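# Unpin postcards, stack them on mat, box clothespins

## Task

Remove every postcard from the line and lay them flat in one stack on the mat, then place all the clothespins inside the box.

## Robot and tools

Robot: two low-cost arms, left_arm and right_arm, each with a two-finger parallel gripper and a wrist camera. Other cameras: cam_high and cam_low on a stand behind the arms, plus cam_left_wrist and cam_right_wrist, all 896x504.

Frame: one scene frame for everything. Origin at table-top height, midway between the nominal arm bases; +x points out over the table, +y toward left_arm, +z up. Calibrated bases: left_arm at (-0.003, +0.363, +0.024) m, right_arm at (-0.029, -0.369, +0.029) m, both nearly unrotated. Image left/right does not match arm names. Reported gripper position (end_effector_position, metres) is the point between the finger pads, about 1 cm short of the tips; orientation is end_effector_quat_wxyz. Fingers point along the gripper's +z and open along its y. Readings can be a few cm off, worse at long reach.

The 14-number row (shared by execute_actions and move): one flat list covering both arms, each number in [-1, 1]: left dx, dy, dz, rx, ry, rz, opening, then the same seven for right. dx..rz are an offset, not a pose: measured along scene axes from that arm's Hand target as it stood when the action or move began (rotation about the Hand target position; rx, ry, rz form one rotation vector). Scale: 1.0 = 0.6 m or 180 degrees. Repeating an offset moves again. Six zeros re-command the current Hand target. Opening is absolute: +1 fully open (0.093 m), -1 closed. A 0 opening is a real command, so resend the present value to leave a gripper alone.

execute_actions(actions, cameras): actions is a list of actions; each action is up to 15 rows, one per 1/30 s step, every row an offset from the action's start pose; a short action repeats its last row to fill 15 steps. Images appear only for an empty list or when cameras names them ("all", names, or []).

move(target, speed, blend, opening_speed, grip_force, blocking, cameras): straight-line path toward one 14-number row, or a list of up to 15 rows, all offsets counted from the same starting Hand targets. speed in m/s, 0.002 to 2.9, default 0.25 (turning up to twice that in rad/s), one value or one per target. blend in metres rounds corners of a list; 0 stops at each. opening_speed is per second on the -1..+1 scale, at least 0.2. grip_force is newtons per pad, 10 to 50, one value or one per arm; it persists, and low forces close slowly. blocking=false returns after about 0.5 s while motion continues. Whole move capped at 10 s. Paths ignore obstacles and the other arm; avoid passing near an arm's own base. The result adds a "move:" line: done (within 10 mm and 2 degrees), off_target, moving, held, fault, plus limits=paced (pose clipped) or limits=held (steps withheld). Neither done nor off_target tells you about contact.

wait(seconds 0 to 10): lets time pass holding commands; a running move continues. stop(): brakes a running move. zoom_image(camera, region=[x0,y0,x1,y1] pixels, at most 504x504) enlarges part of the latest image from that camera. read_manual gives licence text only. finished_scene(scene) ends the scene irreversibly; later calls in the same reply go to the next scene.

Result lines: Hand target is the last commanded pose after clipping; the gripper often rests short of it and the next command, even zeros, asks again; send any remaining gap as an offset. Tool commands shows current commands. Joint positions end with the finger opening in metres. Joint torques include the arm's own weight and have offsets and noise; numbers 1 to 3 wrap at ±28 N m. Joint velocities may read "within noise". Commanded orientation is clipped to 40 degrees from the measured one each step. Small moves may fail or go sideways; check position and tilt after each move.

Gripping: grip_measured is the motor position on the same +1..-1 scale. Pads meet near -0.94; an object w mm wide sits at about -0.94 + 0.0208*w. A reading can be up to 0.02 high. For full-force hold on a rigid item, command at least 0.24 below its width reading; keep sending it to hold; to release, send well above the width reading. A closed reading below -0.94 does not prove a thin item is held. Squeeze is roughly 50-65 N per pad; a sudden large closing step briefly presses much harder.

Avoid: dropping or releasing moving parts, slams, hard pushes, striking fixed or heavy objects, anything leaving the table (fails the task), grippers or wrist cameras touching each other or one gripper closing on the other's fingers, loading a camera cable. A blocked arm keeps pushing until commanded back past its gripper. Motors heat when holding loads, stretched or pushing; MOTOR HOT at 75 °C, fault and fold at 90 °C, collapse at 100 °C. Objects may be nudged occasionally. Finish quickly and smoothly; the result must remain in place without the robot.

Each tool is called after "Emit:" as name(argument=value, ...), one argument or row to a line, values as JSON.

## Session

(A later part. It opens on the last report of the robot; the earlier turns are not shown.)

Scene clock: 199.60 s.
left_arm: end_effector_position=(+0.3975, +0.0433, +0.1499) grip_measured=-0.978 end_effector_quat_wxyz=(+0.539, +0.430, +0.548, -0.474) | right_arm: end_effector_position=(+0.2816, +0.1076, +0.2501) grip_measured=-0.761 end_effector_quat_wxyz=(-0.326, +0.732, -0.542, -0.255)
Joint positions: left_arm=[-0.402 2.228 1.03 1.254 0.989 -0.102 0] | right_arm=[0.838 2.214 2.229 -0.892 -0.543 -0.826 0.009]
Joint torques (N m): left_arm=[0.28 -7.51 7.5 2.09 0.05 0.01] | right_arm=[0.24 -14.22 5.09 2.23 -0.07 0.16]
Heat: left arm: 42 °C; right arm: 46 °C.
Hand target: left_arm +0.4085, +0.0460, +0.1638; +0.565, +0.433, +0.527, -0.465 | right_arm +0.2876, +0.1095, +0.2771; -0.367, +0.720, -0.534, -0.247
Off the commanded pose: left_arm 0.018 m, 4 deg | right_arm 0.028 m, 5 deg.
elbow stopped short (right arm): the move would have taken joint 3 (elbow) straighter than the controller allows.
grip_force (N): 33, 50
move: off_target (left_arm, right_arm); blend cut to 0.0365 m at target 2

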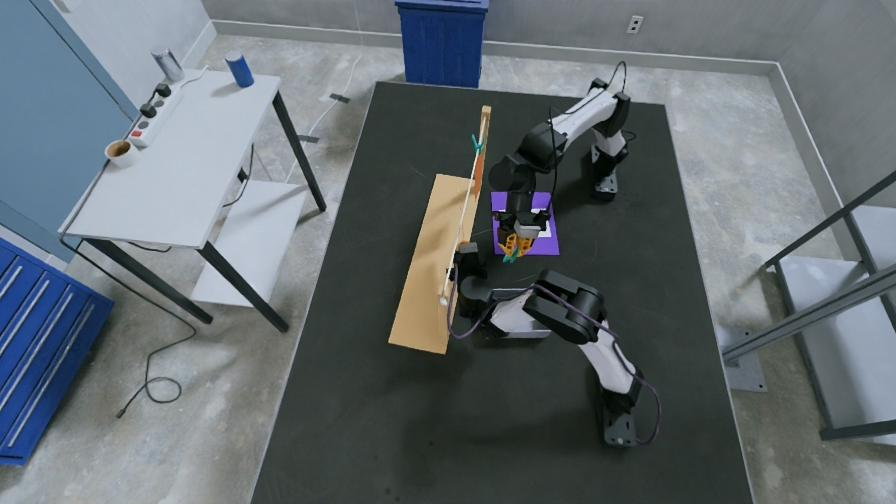

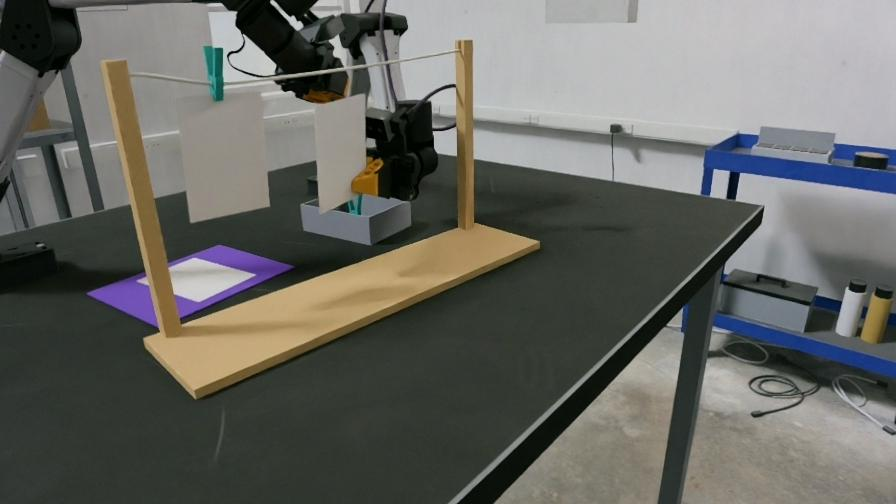

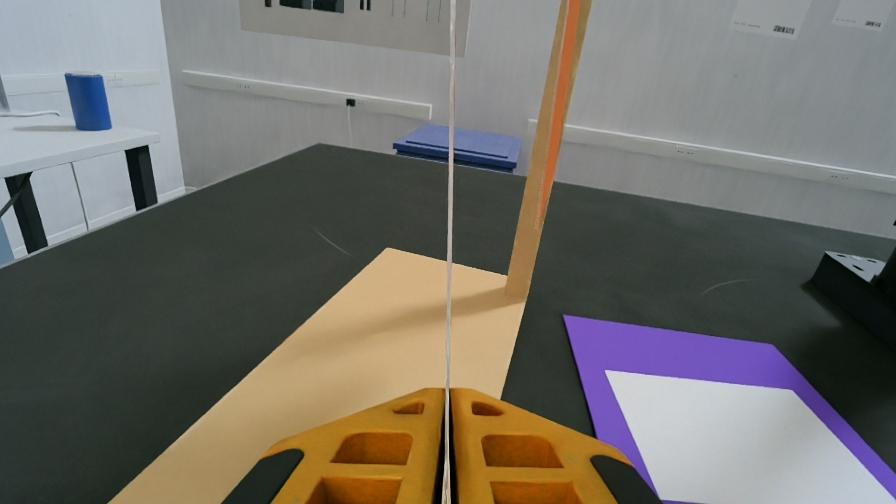

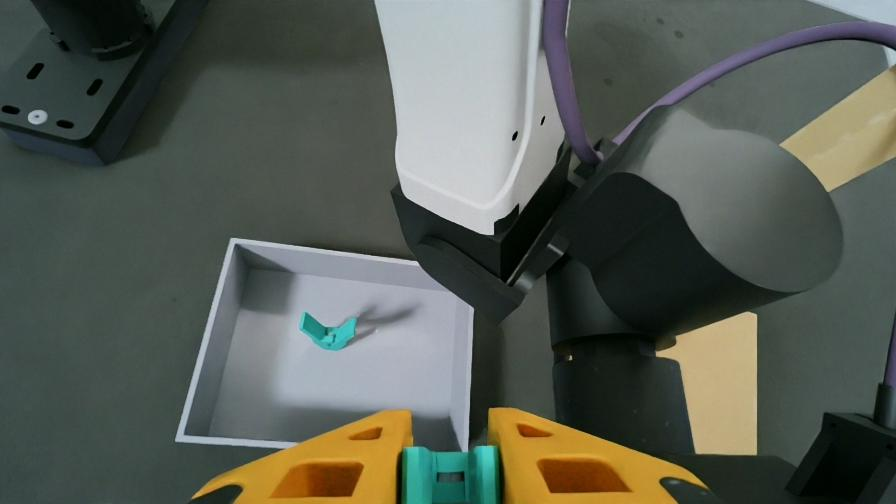

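Emit:
move(
  target=[
    [0,0,0,0,0,0,-1,-0.044,0.05,-0.1,0,0,0.0,-0.85],
    [0,0,0,0,0,0,-1,-0.044,0.05,-0.26,0,0,0.0,-0.85],
  ],
  speed=0.15,
  blend=[0.02,0],
  cameras=["all"],
)

Scene clock: 202.37 s.
left_arm: end_effector_position=(+0.3975, +0.0433, +0.1499) grip_measured=-0.978 end_effector_quat_wxyz=(+0.539, +0.430, +0.548, -0.474) | right_arm: end_effector_position=(+0.2522, +0.1338, +0.1132) grip_measured=-0.761 end_effector_quat_wxyz=(-0.341, +0.732, -0.535, -0.250)
Joint positions: left_arm=[-0.402 2.228 1.03 1.254 0.989 -0.102 0] | right_arm=[0.924 2.209 1.648 -0.249 -0.48 -0.758 0.009]
Joint torques (N m): left_arm=[0.31 -7.53 7.46 2.09 0.05 0] | right_arm=[0.1 -10.91 5.37 2.35 -0.02 0.18]
Heat: left arm: 42 °C; right arm: 46 °C.
Hand target: left_arm +0.4085, +0.0460, +0.1638; +0.565, +0.433, +0.527, -0.465 | right_arm +0.2612, +0.1395, +0.1211; -0.367, +0.720, -0.534, -0.247
Off the commanded pose: left_arm 0.018 m, 4 deg | right_arm 0.013 m, 3 deg.
grip_force (N): 33, 50
move: off_target (left_arm, right_arm)

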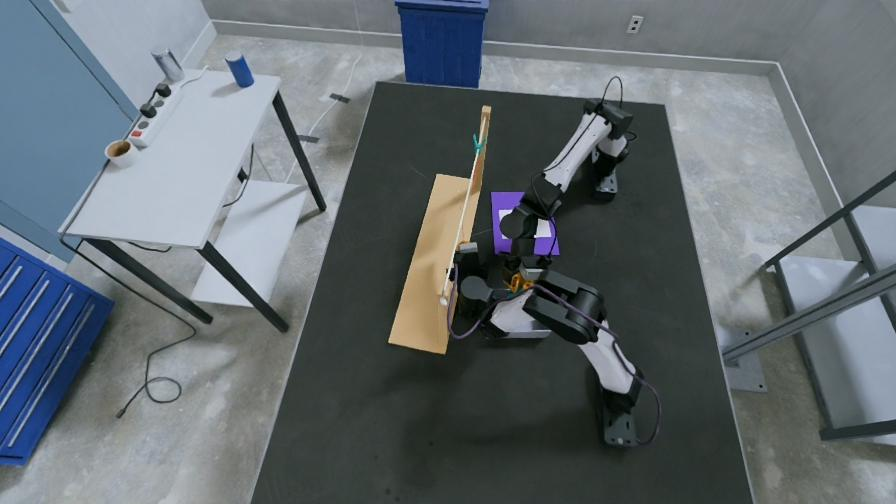

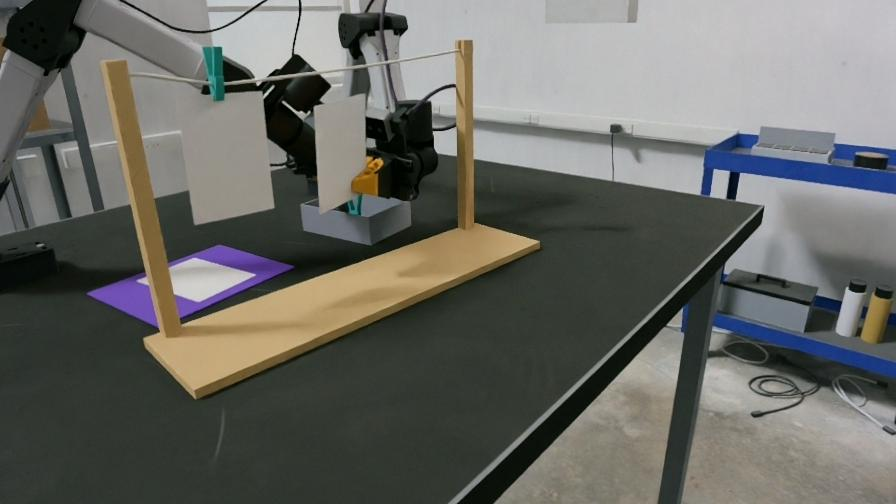

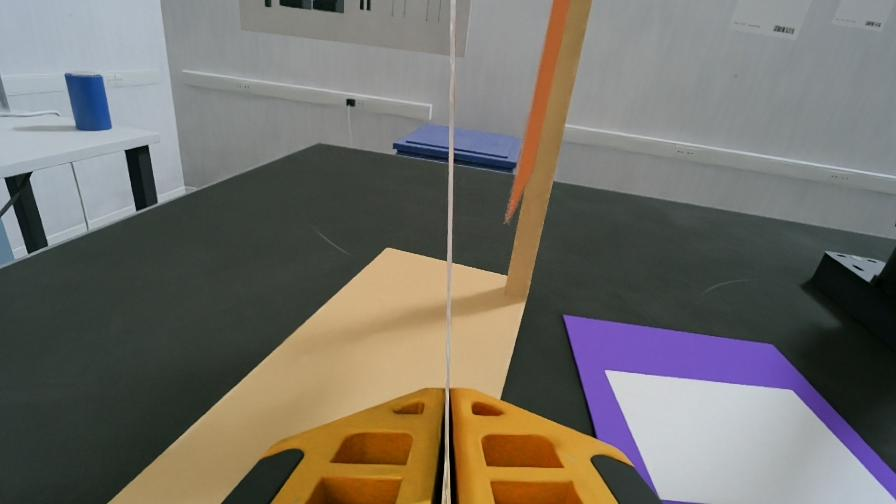

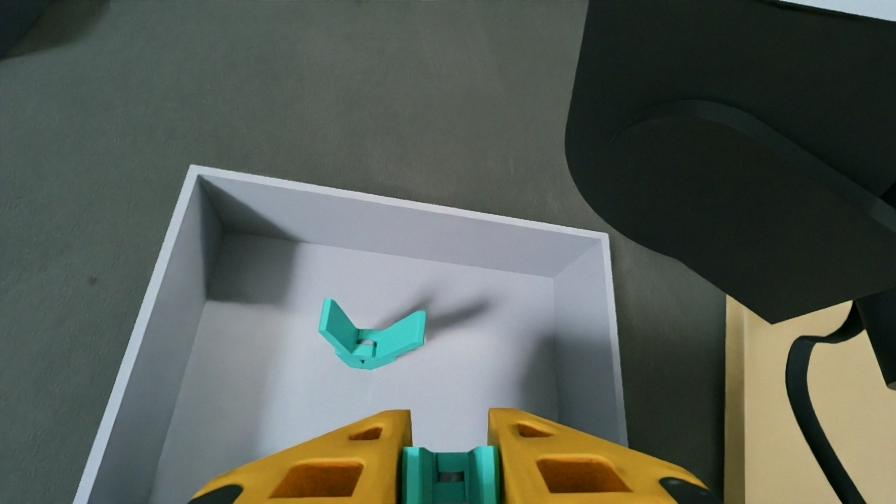

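Emit:
move(
  target=[0,0,0,0,0,0,-1,0,0.0,-0.06,0,0,0.0,-0.85],
  speed=0.12,
)

Emit:
move(
  target=[0,0,0,0,0,0,-1,0,0.0,0,0,0,0.0,0.2],
  opening_speed=0.8,
  cameras=["cam_low","cam_right_wrist"],
)

Scene clock: 203.77 s.
left_arm: end_effector_position=(+0.3975, +0.0433, +0.1499) grip_measured=-0.978 end_effector_quat_wxyz=(+0.539, +0.430, +0.548, -0.474) | right_arm: end_effector_position=(+0.2517, +0.1332, +0.0743) grip_measured=-0.761 end_effector_quat_wxyz=(-0.338, +0.732, -0.536, -0.250)
Joint positions: left_arm=[-0.402 2.228 1.03 1.254 0.989 -0.102 0] | right_arm=[0.924 2.266 1.582 -0.132 -0.48 -0.758 0.009]
Joint torques (N m): left_arm=[0.36 -7.49 7.45 2.09 0.04 0.01] | right_arm=[0.12 -11.43 5.34 2.36 -0.04 0.17]
Heat: left arm: 42 °C; right arm: 46 °C.
Hand target: left_arm +0.4085, +0.0460, +0.1638; +0.565, +0.433, +0.527, -0.465 | right_arm +0.2612, +0.1395, +0.0851; -0.367, +0.720, -0.534, -0.247
Off the commanded pose: left_arm 0.018 m, 4 deg | right_arm 0.016 m, 4 deg.
grip_force (N): 33, 50
move: off_target (left_arm, right_arm)

Scene clock: 205.60 s.
left_arm: end_effector_position=(+0.3975, +0.0433, +0.1499) grip_measured=-0.978 end_effector_quat_wxyz=(+0.539, +0.430, +0.548, -0.474) | right_arm: end_effector_position=(+0.2520, +0.1336, +0.0748) grip_measured=+0.197 end_effector_quat_wxyz=(-0.339, +0.732, -0.535, -0.250)
Joint positions: left_arm=[-0.402 2.228 1.03 1.254 0.989 -0.102 0] | right_arm=[0.924 2.266 1.582 -0.129 -0.48 -0.758 0.055]
Joint torques (N m): left_arm=[0.31 -7.54 7.46 2.08 0.05 0.01] | right_arm=[0.06 -11.45 5.31 2.33 -0.04 0.16]
Heat: left arm: 42 °C; right arm: 46 °C.
Hand target: left_arm +0.4085, +0.0460, +0.1638; +0.565, +0.433, +0.527, -0.465 | right_arm +0.2612, +0.1395, +0.0851; -0.367, +0.720, -0.534, -0.247
Off the commanded pose: left_arm 0.018 m, 4 deg | right_arm 0.015 m, 3 deg.
grip_force (N): 33, 50
move: off_target (left_arm, right_arm)
Images, in order (width x height): cam_low 896x504, cam_right_wrist 896x504.

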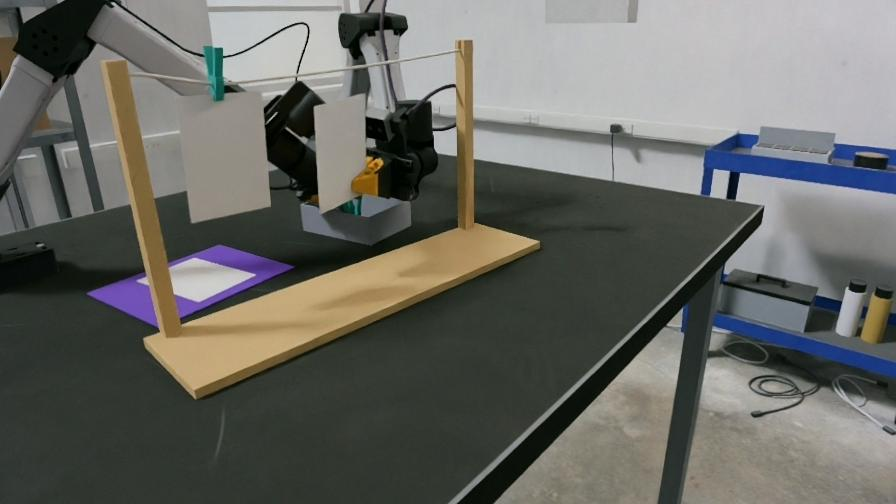

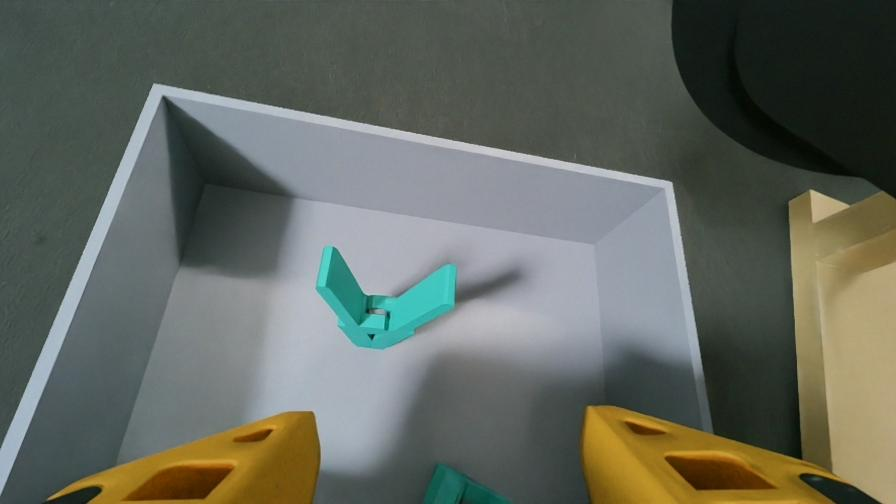

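Emit:
move(
  target=[
    [0,0,0,0,0,0,-1,0,0.0,0.3,0,0,0.0,0.2],
    [0,0,0,0,0,0,-1,-0.02,-0.35,0.32,0,0,0.0,-1],
    [-0.1,0,0.02,0,0,0,-1,-0.079,-0.62,0.31,-0.187,0.278,-0.546,-1],
  ],
  speed=0.25,
  blend=[0.04,0.05,0],
)

Emit:
move(
  target=[-0.1225,-0.252,0.013,0.2356,-0.4645,-0.1637,-1,0,0,0,0,0,0,-1],
  speed=0.2,
  cameras=["all"],
)

Scene clock: 215.00 s.
left_arm: end_effector_position=(+0.3518, +0.0485, +0.1437) grip_measured=-0.978 end_effector_quat_wxyz=(+0.519, +0.422, +0.569, -0.478) | right_arm: end_effector_position=(+0.2198, -0.2247, +0.2650) grip_measured=-0.978 end_effector_quat_wxyz=(+0.071, -0.008, +0.996, +0.052)
Joint positions: left_arm=[-0.439 2.115 0.823 1.285 0.949 -0.102 0] | right_arm=[0.511 1.542 1.697 -1.551 -0.022 0.5 0]
Joint torques (N m): left_arm=[-0.95 -10.93 3.4 2.53 -0.19 0.16] | right_arm=[-0.25 -6.97 4.31 0.63 0.17 0.16]
Heat: left arm: 43 °C; right arm: 45 °C.
Hand target: left_arm +0.3485, +0.0460, +0.1758; +0.565, +0.433, +0.527, -0.465 | right_arm +0.2138, -0.2325, +0.2711; +0.001, -0.001, +1.000, +0.000
Off the commanded pose: left_arm 0.032 m, 7 deg | right_arm 0.012 m, 10 deg.
joint sent to its limit (right arm) — joint 4 (wrist pitch), lower limit. The joint targets are off in position and orientation.
grip_force (N): 33, 50
move: off_target (left_arm, right_arm); blend cut to 0 m at target 2; target 2's new opening was sent with right_arm's hand 0.015 m and 2 deg from that target

Scene clock: 220.67 s.
left_arm: end_effector_position=(+0.2701, -0.1012, +0.1731) grip_measured=-0.978 end_effector_quat_wxyz=(+0.460, +0.887, +0.038, +0.015) | right_arm: end_effector_position=(+0.2198, -0.2247, +0.2650) grip_measured=-0.978 end_effector_quat_wxyz=(+0.071, -0.008, +0.996, +0.052)
Joint positions: left_arm=[-0.901 1.957 1.458 -0.208 0.479 1.935 0] | right_arm=[0.511 1.542 1.697 -1.551 -0.022 0.5 0]
Joint torques (N m): left_arm=[-0.61 -7.56 10.59 1.27 0.17 0.19] | right_arm=[-0.2 -6.97 4.27 0.63 0.15 0.17]
Heat: left arm: 43 °C; right arm: 44 °C.
Hand target: left_arm +0.2750, -0.1052, +0.1836; +0.462, +0.886, +0.035, +0.019 | right_arm +0.2138, -0.2325, +0.2711; +0.001, -0.001, +1.000, +0.000
Off the commanded pose: left_arm 0.012 m, 1 deg | right_arm 0.012 m, 10 deg.
joint sent to its limit (right arm) — joint 4 (wrist pitch), lower limit. The joint targets are off in position and orientation.
grip_force (N): 33, 50
move: off_target (left_arm, right_arm)

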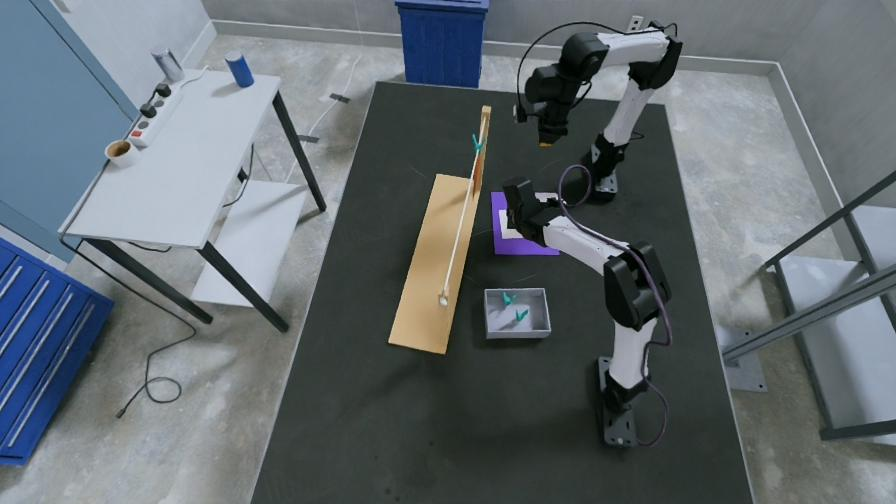

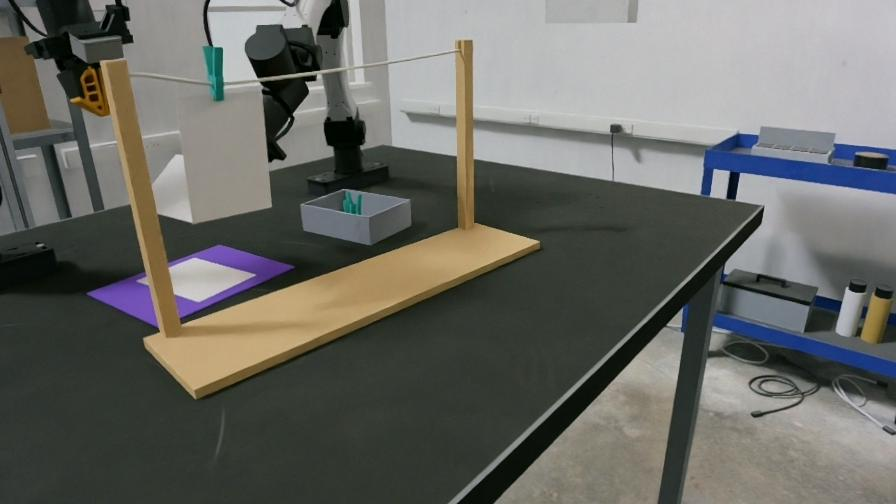

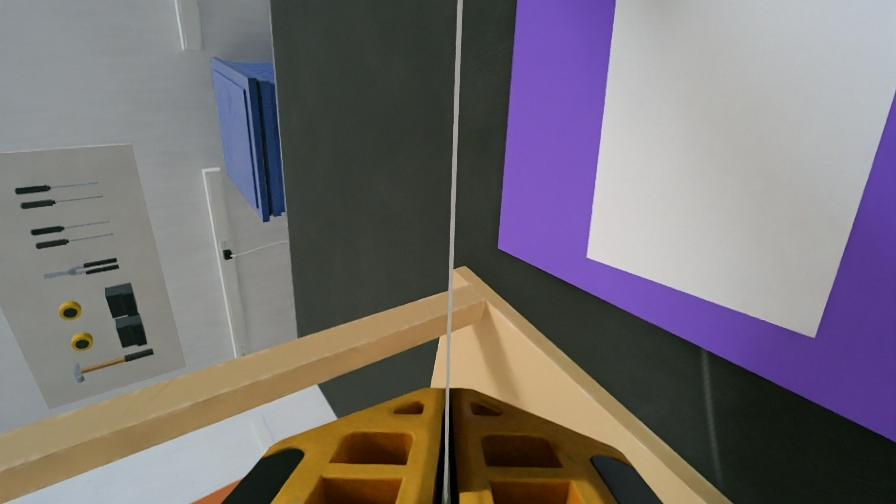

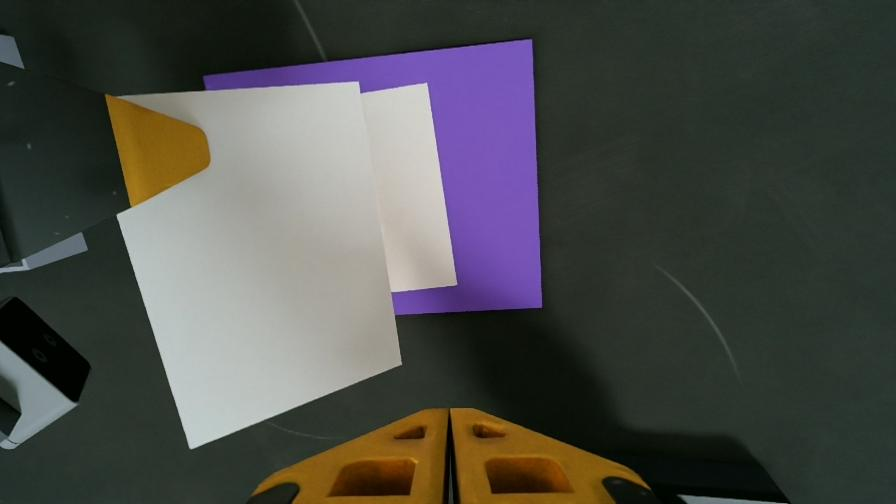

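Emit:
move(
  target=[
    [-0.002,-0.004,-0.09,-0.036,-0.004,0,-1,0,0,0,0,0,0,-1],
    [-0.002,-0.008,-0.175,-0.072,-0.0076,0,-1,0,0,0,0,0,0,-1],
  ],
  speed=0.15,
  blend=[0.03,0],
  cameras=["cam_low","cam_right_wrist","cam_left_wrist"],
)

Scene clock: 223.03 s.
left_arm: end_effector_position=(+0.2746, -0.1067, +0.0719) grip_measured=-0.978 end_effector_quat_wxyz=(+0.535, +0.843, +0.038, +0.031) | right_arm: end_effector_position=(+0.2198, -0.2247, +0.2650) grip_measured=-0.978 end_effector_quat_wxyz=(+0.071, -0.008, +0.996, +0.052)
Joint positions: left_arm=[-0.889 2.165 1.148 0.504 0.524 1.859 0] | right_arm=[0.511 1.542 1.697 -1.551 -0.022 0.5 0]
Joint torques (N m): left_arm=[0.06 -7.92 4.49 2.45 0.54 -0.19] | right_arm=[-0.27 -6.99 4.3 0.63 0.17 0.16]
Heat: left arm: 43 °C; right arm: 44 °C.
Hand target: left_arm +0.2738, -0.1100, +0.0786; +0.559, +0.828, +0.031, +0.025 | right_arm +0.2138, -0.2325, +0.2711; +0.001, -0.001, +1.000, +0.000
Off the commanded pose: left_arm 0.007 m, 3 deg | right_arm 0.012 m, 10 deg.
joint sent to its limit (right arm) — joint 4 (wrist pitch), lower limit. The joint targets are off in position and orientation.
grip_force (N): 33, 50
move: off_target (left_arm, right_arm); blend cut to 0.028 m at target 1
Images, in order (width x height): cam_low 896x504, cam_left_wrist 896x504, cam_right_wrist 896x504.

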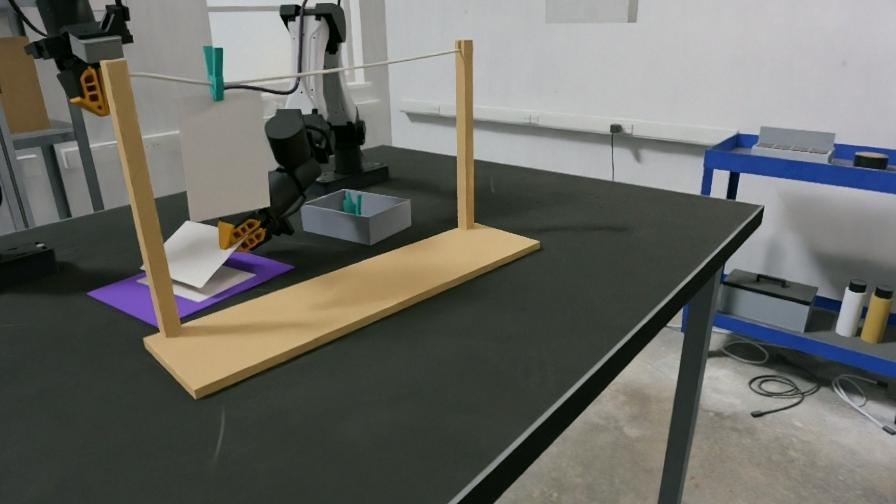

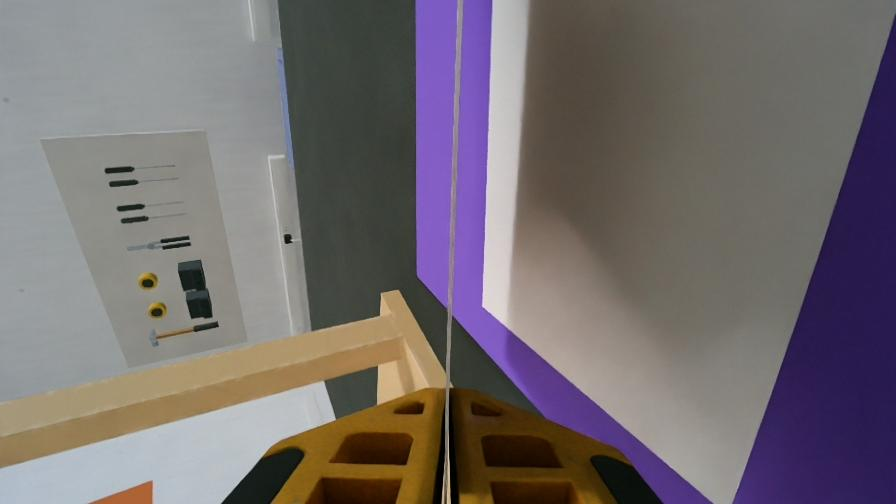

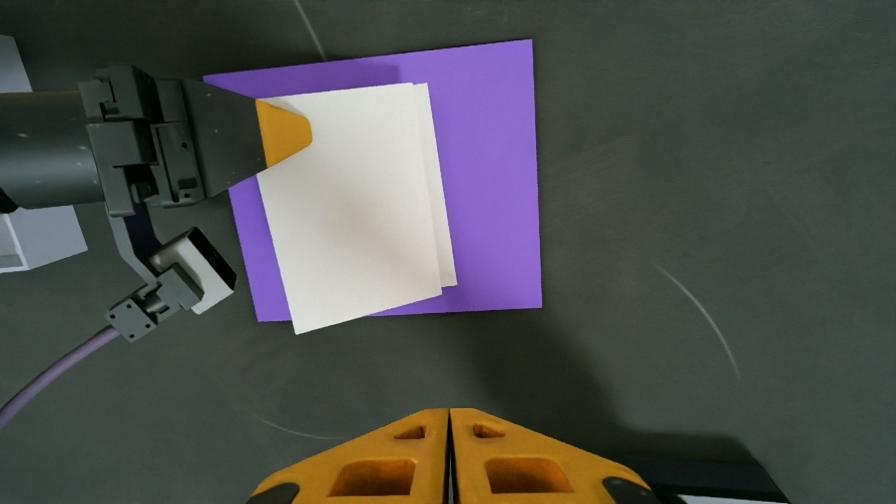

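Emit:
move(
  target=[-0.002,0.003,-0.066,0,0,0,-1,0,0,0,0,0,0,-1],
  speed=0.1,
  cameras=["cam_low","cam_right_wrist"],
)

Emit:
zoom_image(
  camera="cam_low",
  region=[80, 180, 320, 340],
)

Scene clock: 224.30 s.
left_arm: end_effector_position=(+0.2771, -0.1110, +0.0490) grip_measured=-0.978 end_effector_quat_wxyz=(+0.559, +0.828, +0.025, +0.038) | right_arm: end_effector_position=(+0.2198, -0.2247, +0.2650) grip_measured=-0.978 end_effector_quat_wxyz=(+0.071, -0.008, +0.996, +0.052)
Joint positions: left_arm=[-0.884 2.268 1.134 0.683 0.547 1.854 0] | right_arm=[0.511 1.542 1.697 -1.551 -0.022 0.5 0]
Joint torques (N m): left_arm=[0.08 -7.45 3.33 2.09 0.26 -0.14] | right_arm=[-0.25 -6.97 4.33 0.64 0.17 0.16]
Heat: left arm: 43 °C; right arm: 44 °C.
Hand target: left_arm +0.2726, -0.1082, +0.0390; +0.559, +0.828, +0.031, +0.025 | right_arm +0.2138, -0.2325, +0.2711; +0.001, -0.001, +1.000, +0.000
Off the commanded pose: left_arm 0.011 m, 2 deg | right_arm 0.012 m, 10 deg.
joint sent to its limit (right arm) — joint 4 (wrist pitch), lower limit. The joint targets are off in position and orientation.
grip_force (N): 33, 50
move: off_target (left_arm, right_arm)
Images, in order (width x height): cam_low 896x504, cam_right_wrist 896x504.

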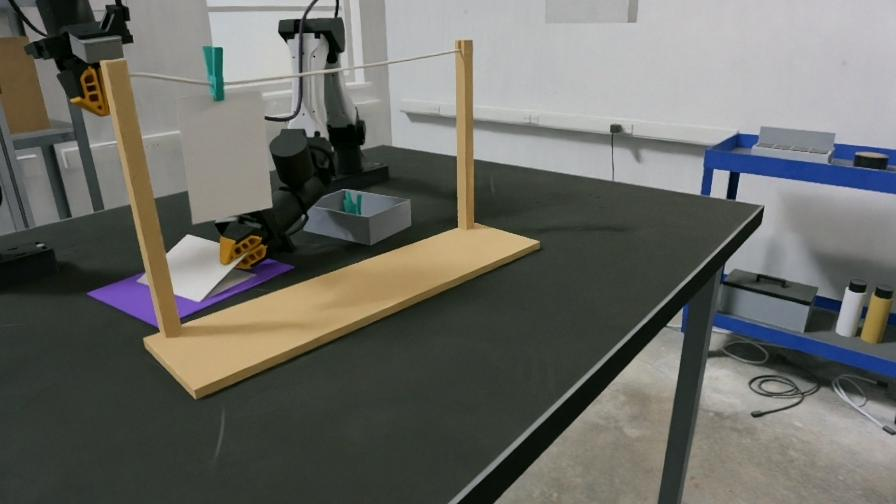

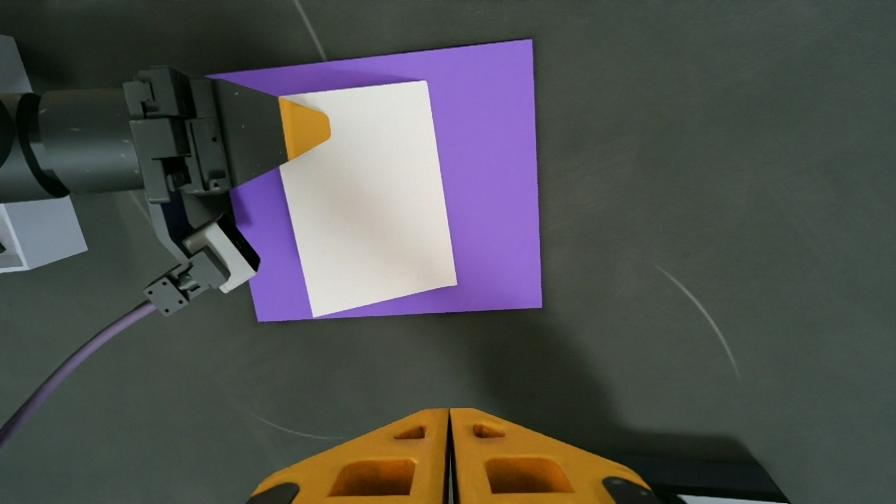

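Scaled by 2.100 from the camera's 896x504 image, which has a finer 1280x720 frame.

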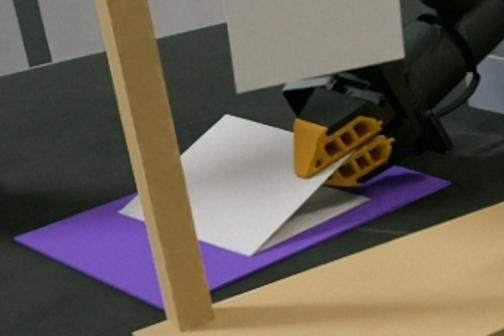

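Emit:
move(
  target=[-0.002,0.003,-0.022,-0.036,-0.003,0,-1,0,0.08,-0.2,0,0,0,-1],
  speed=0.1,
  cameras=["cam_low","cam_right_wrist"],
)

Emit:
zoom_image(
  camera="cam_low",
  region=[80, 180, 320, 340],
)

Scene clock: 226.77 s.
left_arm: end_effector_position=(+0.2777, -0.1117, +0.0457) grip_measured=-0.978 end_effector_quat_wxyz=(+0.616, +0.786, +0.018, +0.050) | right_arm: end_effector_position=(+0.2069, -0.1858, +0.1505) grip_measured=-0.978 end_effector_quat_wxyz=(-0.018, -0.012, +1.000, -0.002)
Joint positions: left_arm=[-0.876 2.365 1.091 0.987 0.576 1.788 0] | right_arm=[0.649 1.7 1.413 -1.315 -0.017 0.627 0]
Joint torques (N m): left_arm=[0.21 -6.52 2.85 1.96 0.25 -0.17] | right_arm=[0.53 -6.48 4.62 0.68 0.14 0.16]
Heat: left arm: 43 °C; right arm: 43 °C.
Hand target: left_arm +0.2714, -0.1064, +0.0258; +0.605, +0.795, +0.030, +0.027 | right_arm +0.2138, -0.1845, +0.1511; +0.001, -0.001, +1.000, +0.000
Off the commanded pose: left_arm 0.021 m, 3 deg | right_arm 0.007 m, 2 deg.
grip_force (N): 33, 50
move: off_target (left_arm)
Images, in order (width x height): cam_low 896x504, cam_right_wrist 896x504.

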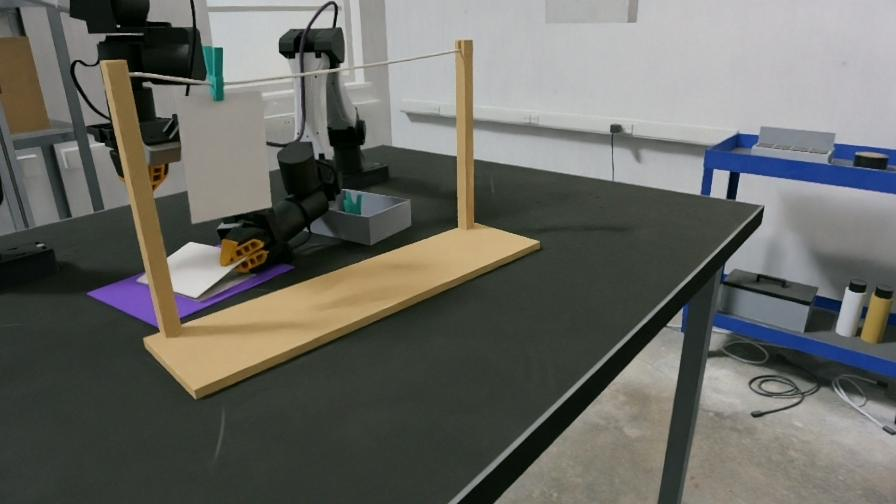

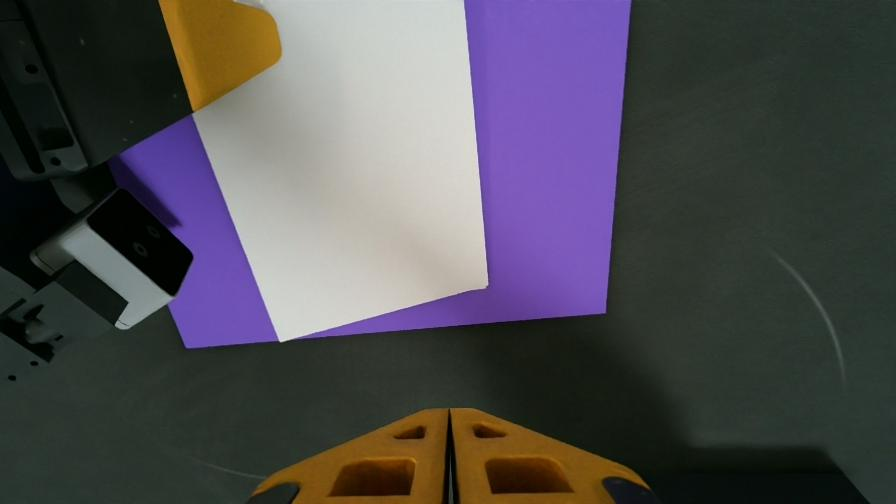

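Scaled by 2.100 from the camera's 896x504 image, which has a finer 1280x720 frame.

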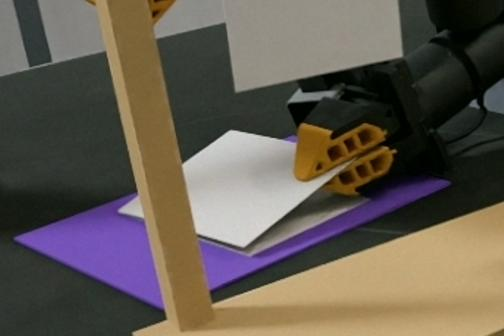

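Emit:
move(
  target=[
    [0,0,0.008,0,0,0,-1,0.012,0.022,-0.19,0,0,0,-1],
    [0,0,0.008,0,0,0,-1,0.012,0.022,-0.255,0,0,0,-1],
  ],
  speed=0.12,
  cameras=["cam_low","cam_right_wrist"],
)

Emit:
zoom_image(
  camera="cam_low",
  region=[80, 180, 320, 340],
)

Scene clock: 229.37 s.
left_arm: end_effector_position=(+0.2777, -0.1117, +0.0460) grip_measured=-0.978 end_effector_quat_wxyz=(+0.616, +0.786, +0.018, +0.051) | right_arm: end_effector_position=(+0.2141, -0.1774, +0.0170) grip_measured=-0.978 end_effector_quat_wxyz=(-0.019, -0.006, +1.000, -0.004)
Joint positions: left_arm=[-0.876 2.365 1.091 0.989 0.576 1.788 0] | right_arm=[0.657 1.895 1.095 -0.807 -0.017 0.647 0]
Joint torques (N m): left_arm=[0.21 -7.76 2.82 1.81 0.24 -0.18] | right_arm=[0.59 -4.1 1.54 1.36 0.14 0.18]
Heat: left arm: 43 °C; right arm: 43 °C.
Hand target: left_arm +0.2714, -0.1064, +0.0306; +0.605, +0.795, +0.030, +0.027 | right_arm +0.2210, -0.1713, -0.0019; +0.001, -0.001, +1.000, +0.000
Off the commanded pose: left_arm 0.017 m, 3 deg | right_arm 0.021 m, 2 deg.
grip_force (N): 33, 50
move: off_target (left_arm, right_arm)
Images, in order (width x height): cam_low 896x504, cam_right_wrist 896x504.

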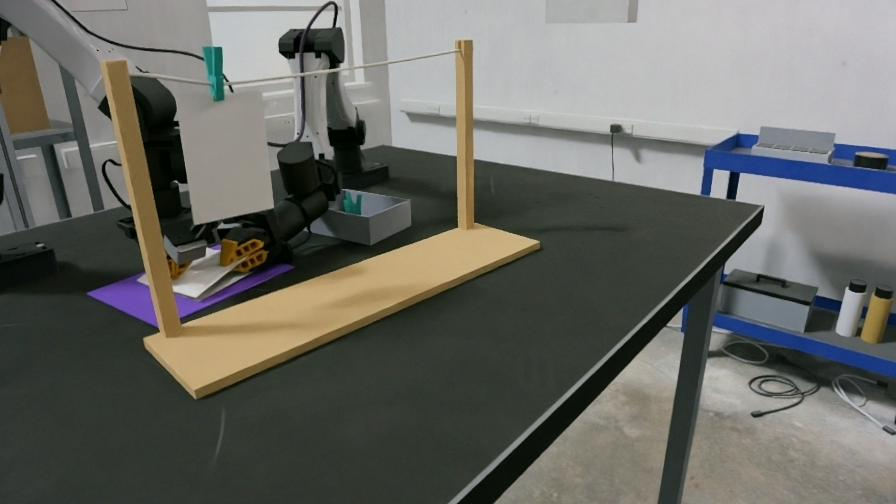

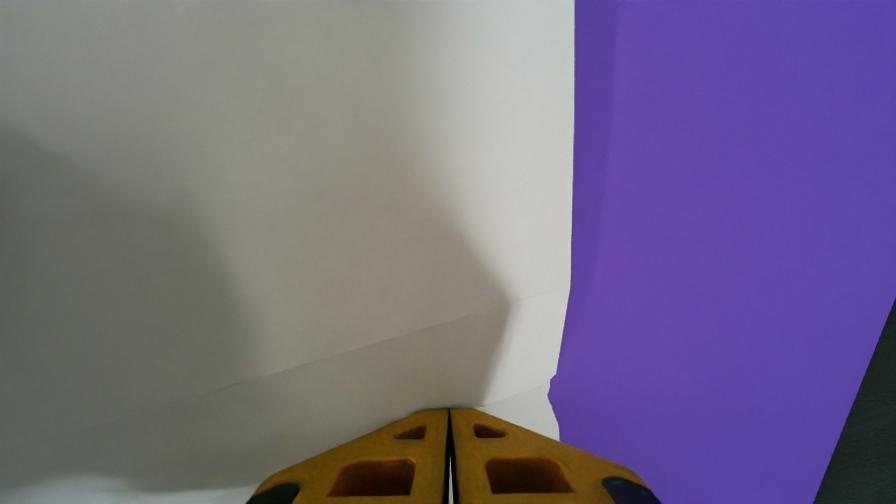

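Scaled by 2.100 from the camera's 896x504 image, which has a finer 1280x720 frame.

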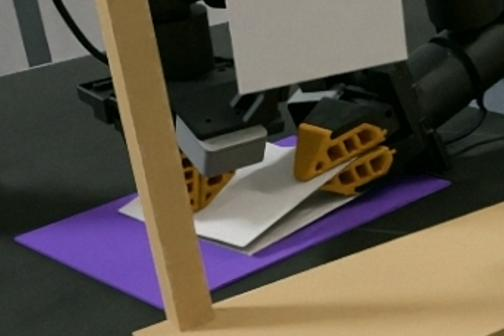

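Emit:
move(
  target=[0,0.0,0.012,0,0,0,-0.5,0,0.0,0,0,0,0,-1],
  speed=0.05,
  opening_speed=0.5,
  cameras=["cam_low","cam_right_wrist","cam_left_wrist"],
)

Scene clock: 231.00 s.
left_arm: end_effector_position=(+0.2771, -0.1123, +0.0480) grip_measured=-0.503 end_effector_quat_wxyz=(+0.620, +0.783, +0.014, +0.051) | right_arm: end_effector_position=(+0.2149, -0.1767, +0.0128) grip_measured=-0.978 end_effector_quat_wxyz=(-0.016, -0.006, +1.000, -0.002)
Joint positions: left_arm=[-0.876 2.365 1.091 0.998 0.582 1.788 0.021] | right_arm=[0.657 1.901 1.085 -0.783 -0.017 0.647 0]
Joint torques (N m): left_arm=[0.17 -9.62 2.5 1.56 0.17 -0.2] | right_arm=[0.59 -4.38 2.47 1.16 0.13 0.18]
Heat: left arm: 43 °C; right arm: 43 °C.
Hand target: left_arm +0.2714, -0.1064, +0.0378; +0.605, +0.795, +0.030, +0.027 | right_arm +0.2210, -0.1713, -0.0019; +0.001, -0.001, +1.000, +0.000
Off the commanded pose: left_arm 0.013 m, 4 deg | right_arm 0.017 m, 2 deg.
grip_force (N): 33, 50
move: off_target (left_arm, right_arm)
Images, in order (width x height): cam_low 896x504, cam_left_wrist 896x504, cam_right_wrist 896x504.

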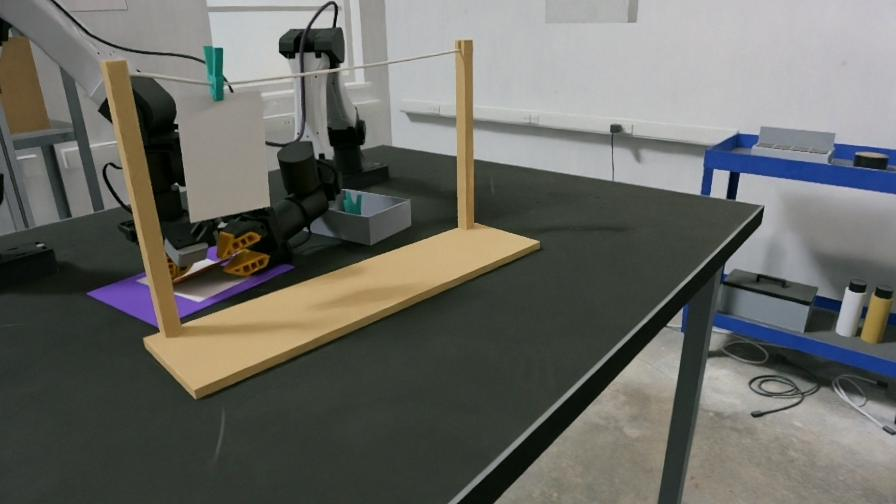

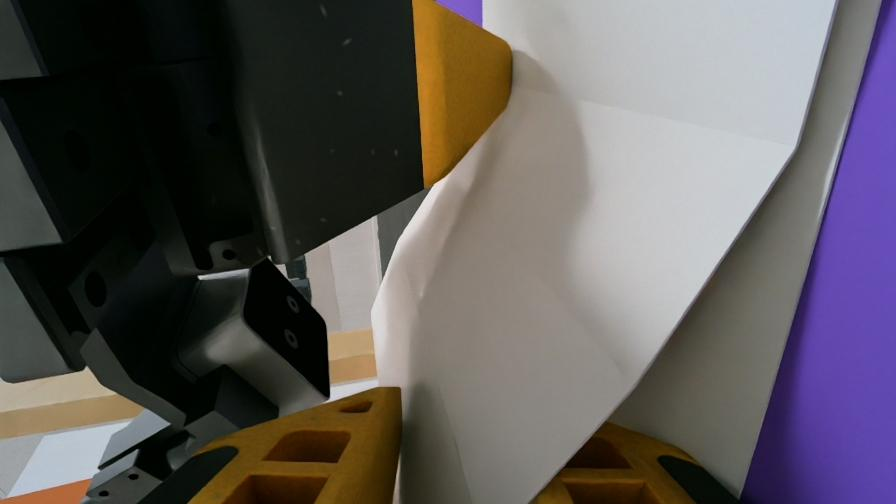

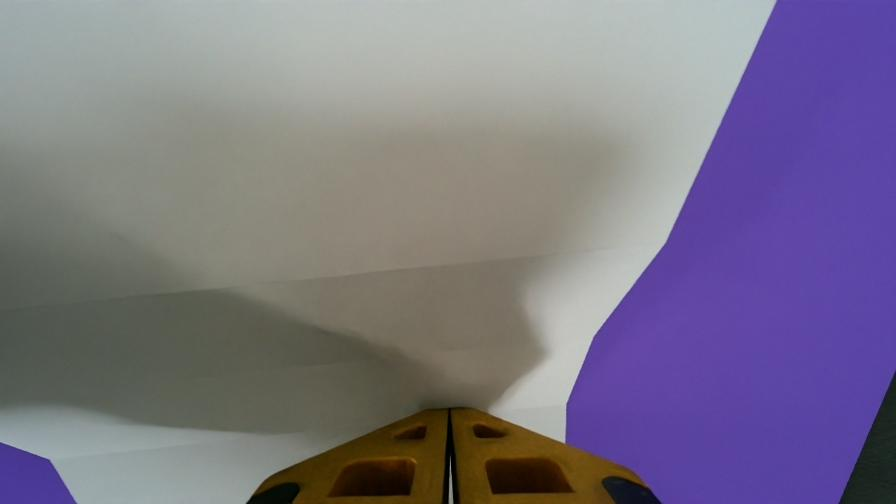

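Emit:
move(
  target=[-0.015,0.18,0.0,0,0,0,-0.3,0,0.0,0.0,0,0,0,-1],
  speed=0.08,
  cameras=["cam_low","cam_high","cam_right_wrist","cam_left_wrist"],
)

Scene clock: 233.20 s.
left_arm: end_effector_position=(+0.2645, -0.0100, +0.0498) grip_measured=-0.303 end_effector_quat_wxyz=(+0.623, +0.781, +0.013, +0.044) | right_arm: end_effector_position=(+0.2282, -0.1580, +0.0118) grip_measured=-0.978 end_effector_quat_wxyz=(+0.019, -0.012, +0.999, +0.025)
Joint positions: left_arm=[-0.699 2.216 0.725 1.18 0.766 1.845 0.031] | right_arm=[0.677 1.905 1.085 -0.689 -0.017 0.656 0]
Joint torques (N m): left_arm=[0.81 -7.97 1.02 1.27 0.23 0.15] | right_arm=[0.05 -4.86 2.73 0.45 0.15 0.16]
Heat: left arm: 43 °C; right arm: 42 °C.
Hand target: left_arm +0.2624, +0.0016, +0.0378; +0.605, +0.795, +0.030, +0.027 | right_arm +0.2210, -0.1713, -0.0019; +0.001, -0.001, +1.000, +0.000
Off the commanded pose: left_arm 0.017 m, 4 deg | right_arm 0.020 m, 4 deg.
grip_force (N): 33, 50
move: off_target (left_arm, right_arm)

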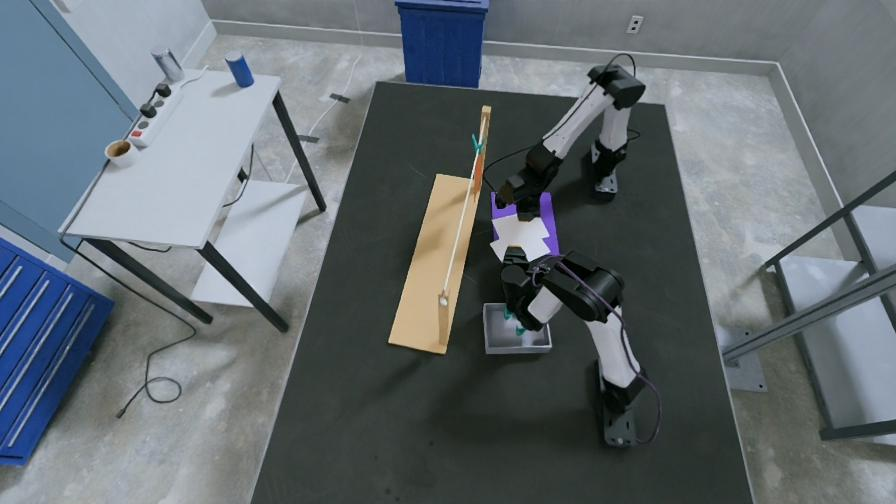

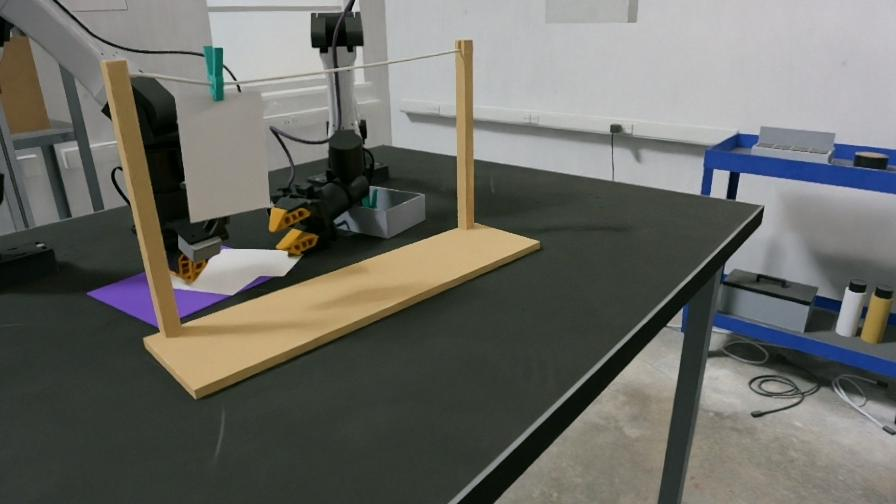

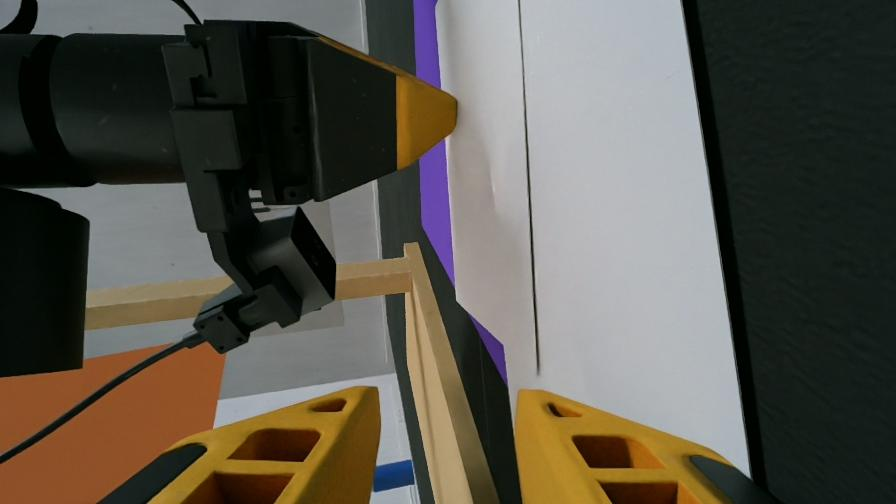

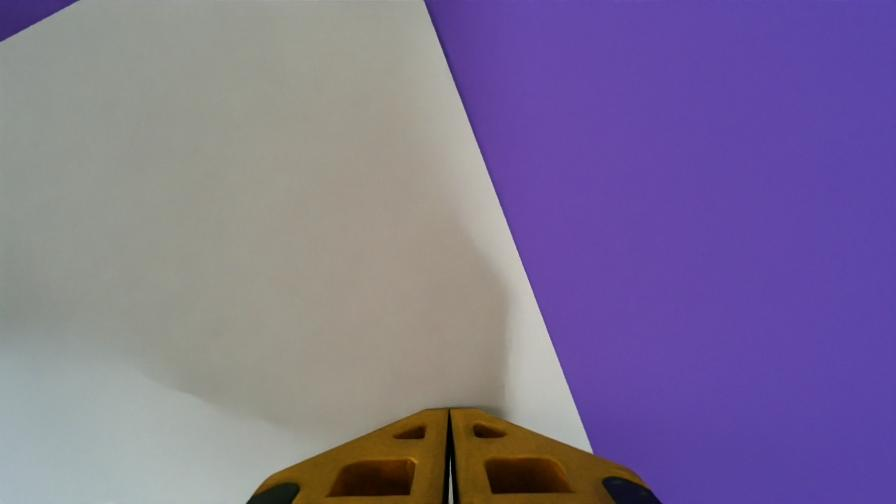

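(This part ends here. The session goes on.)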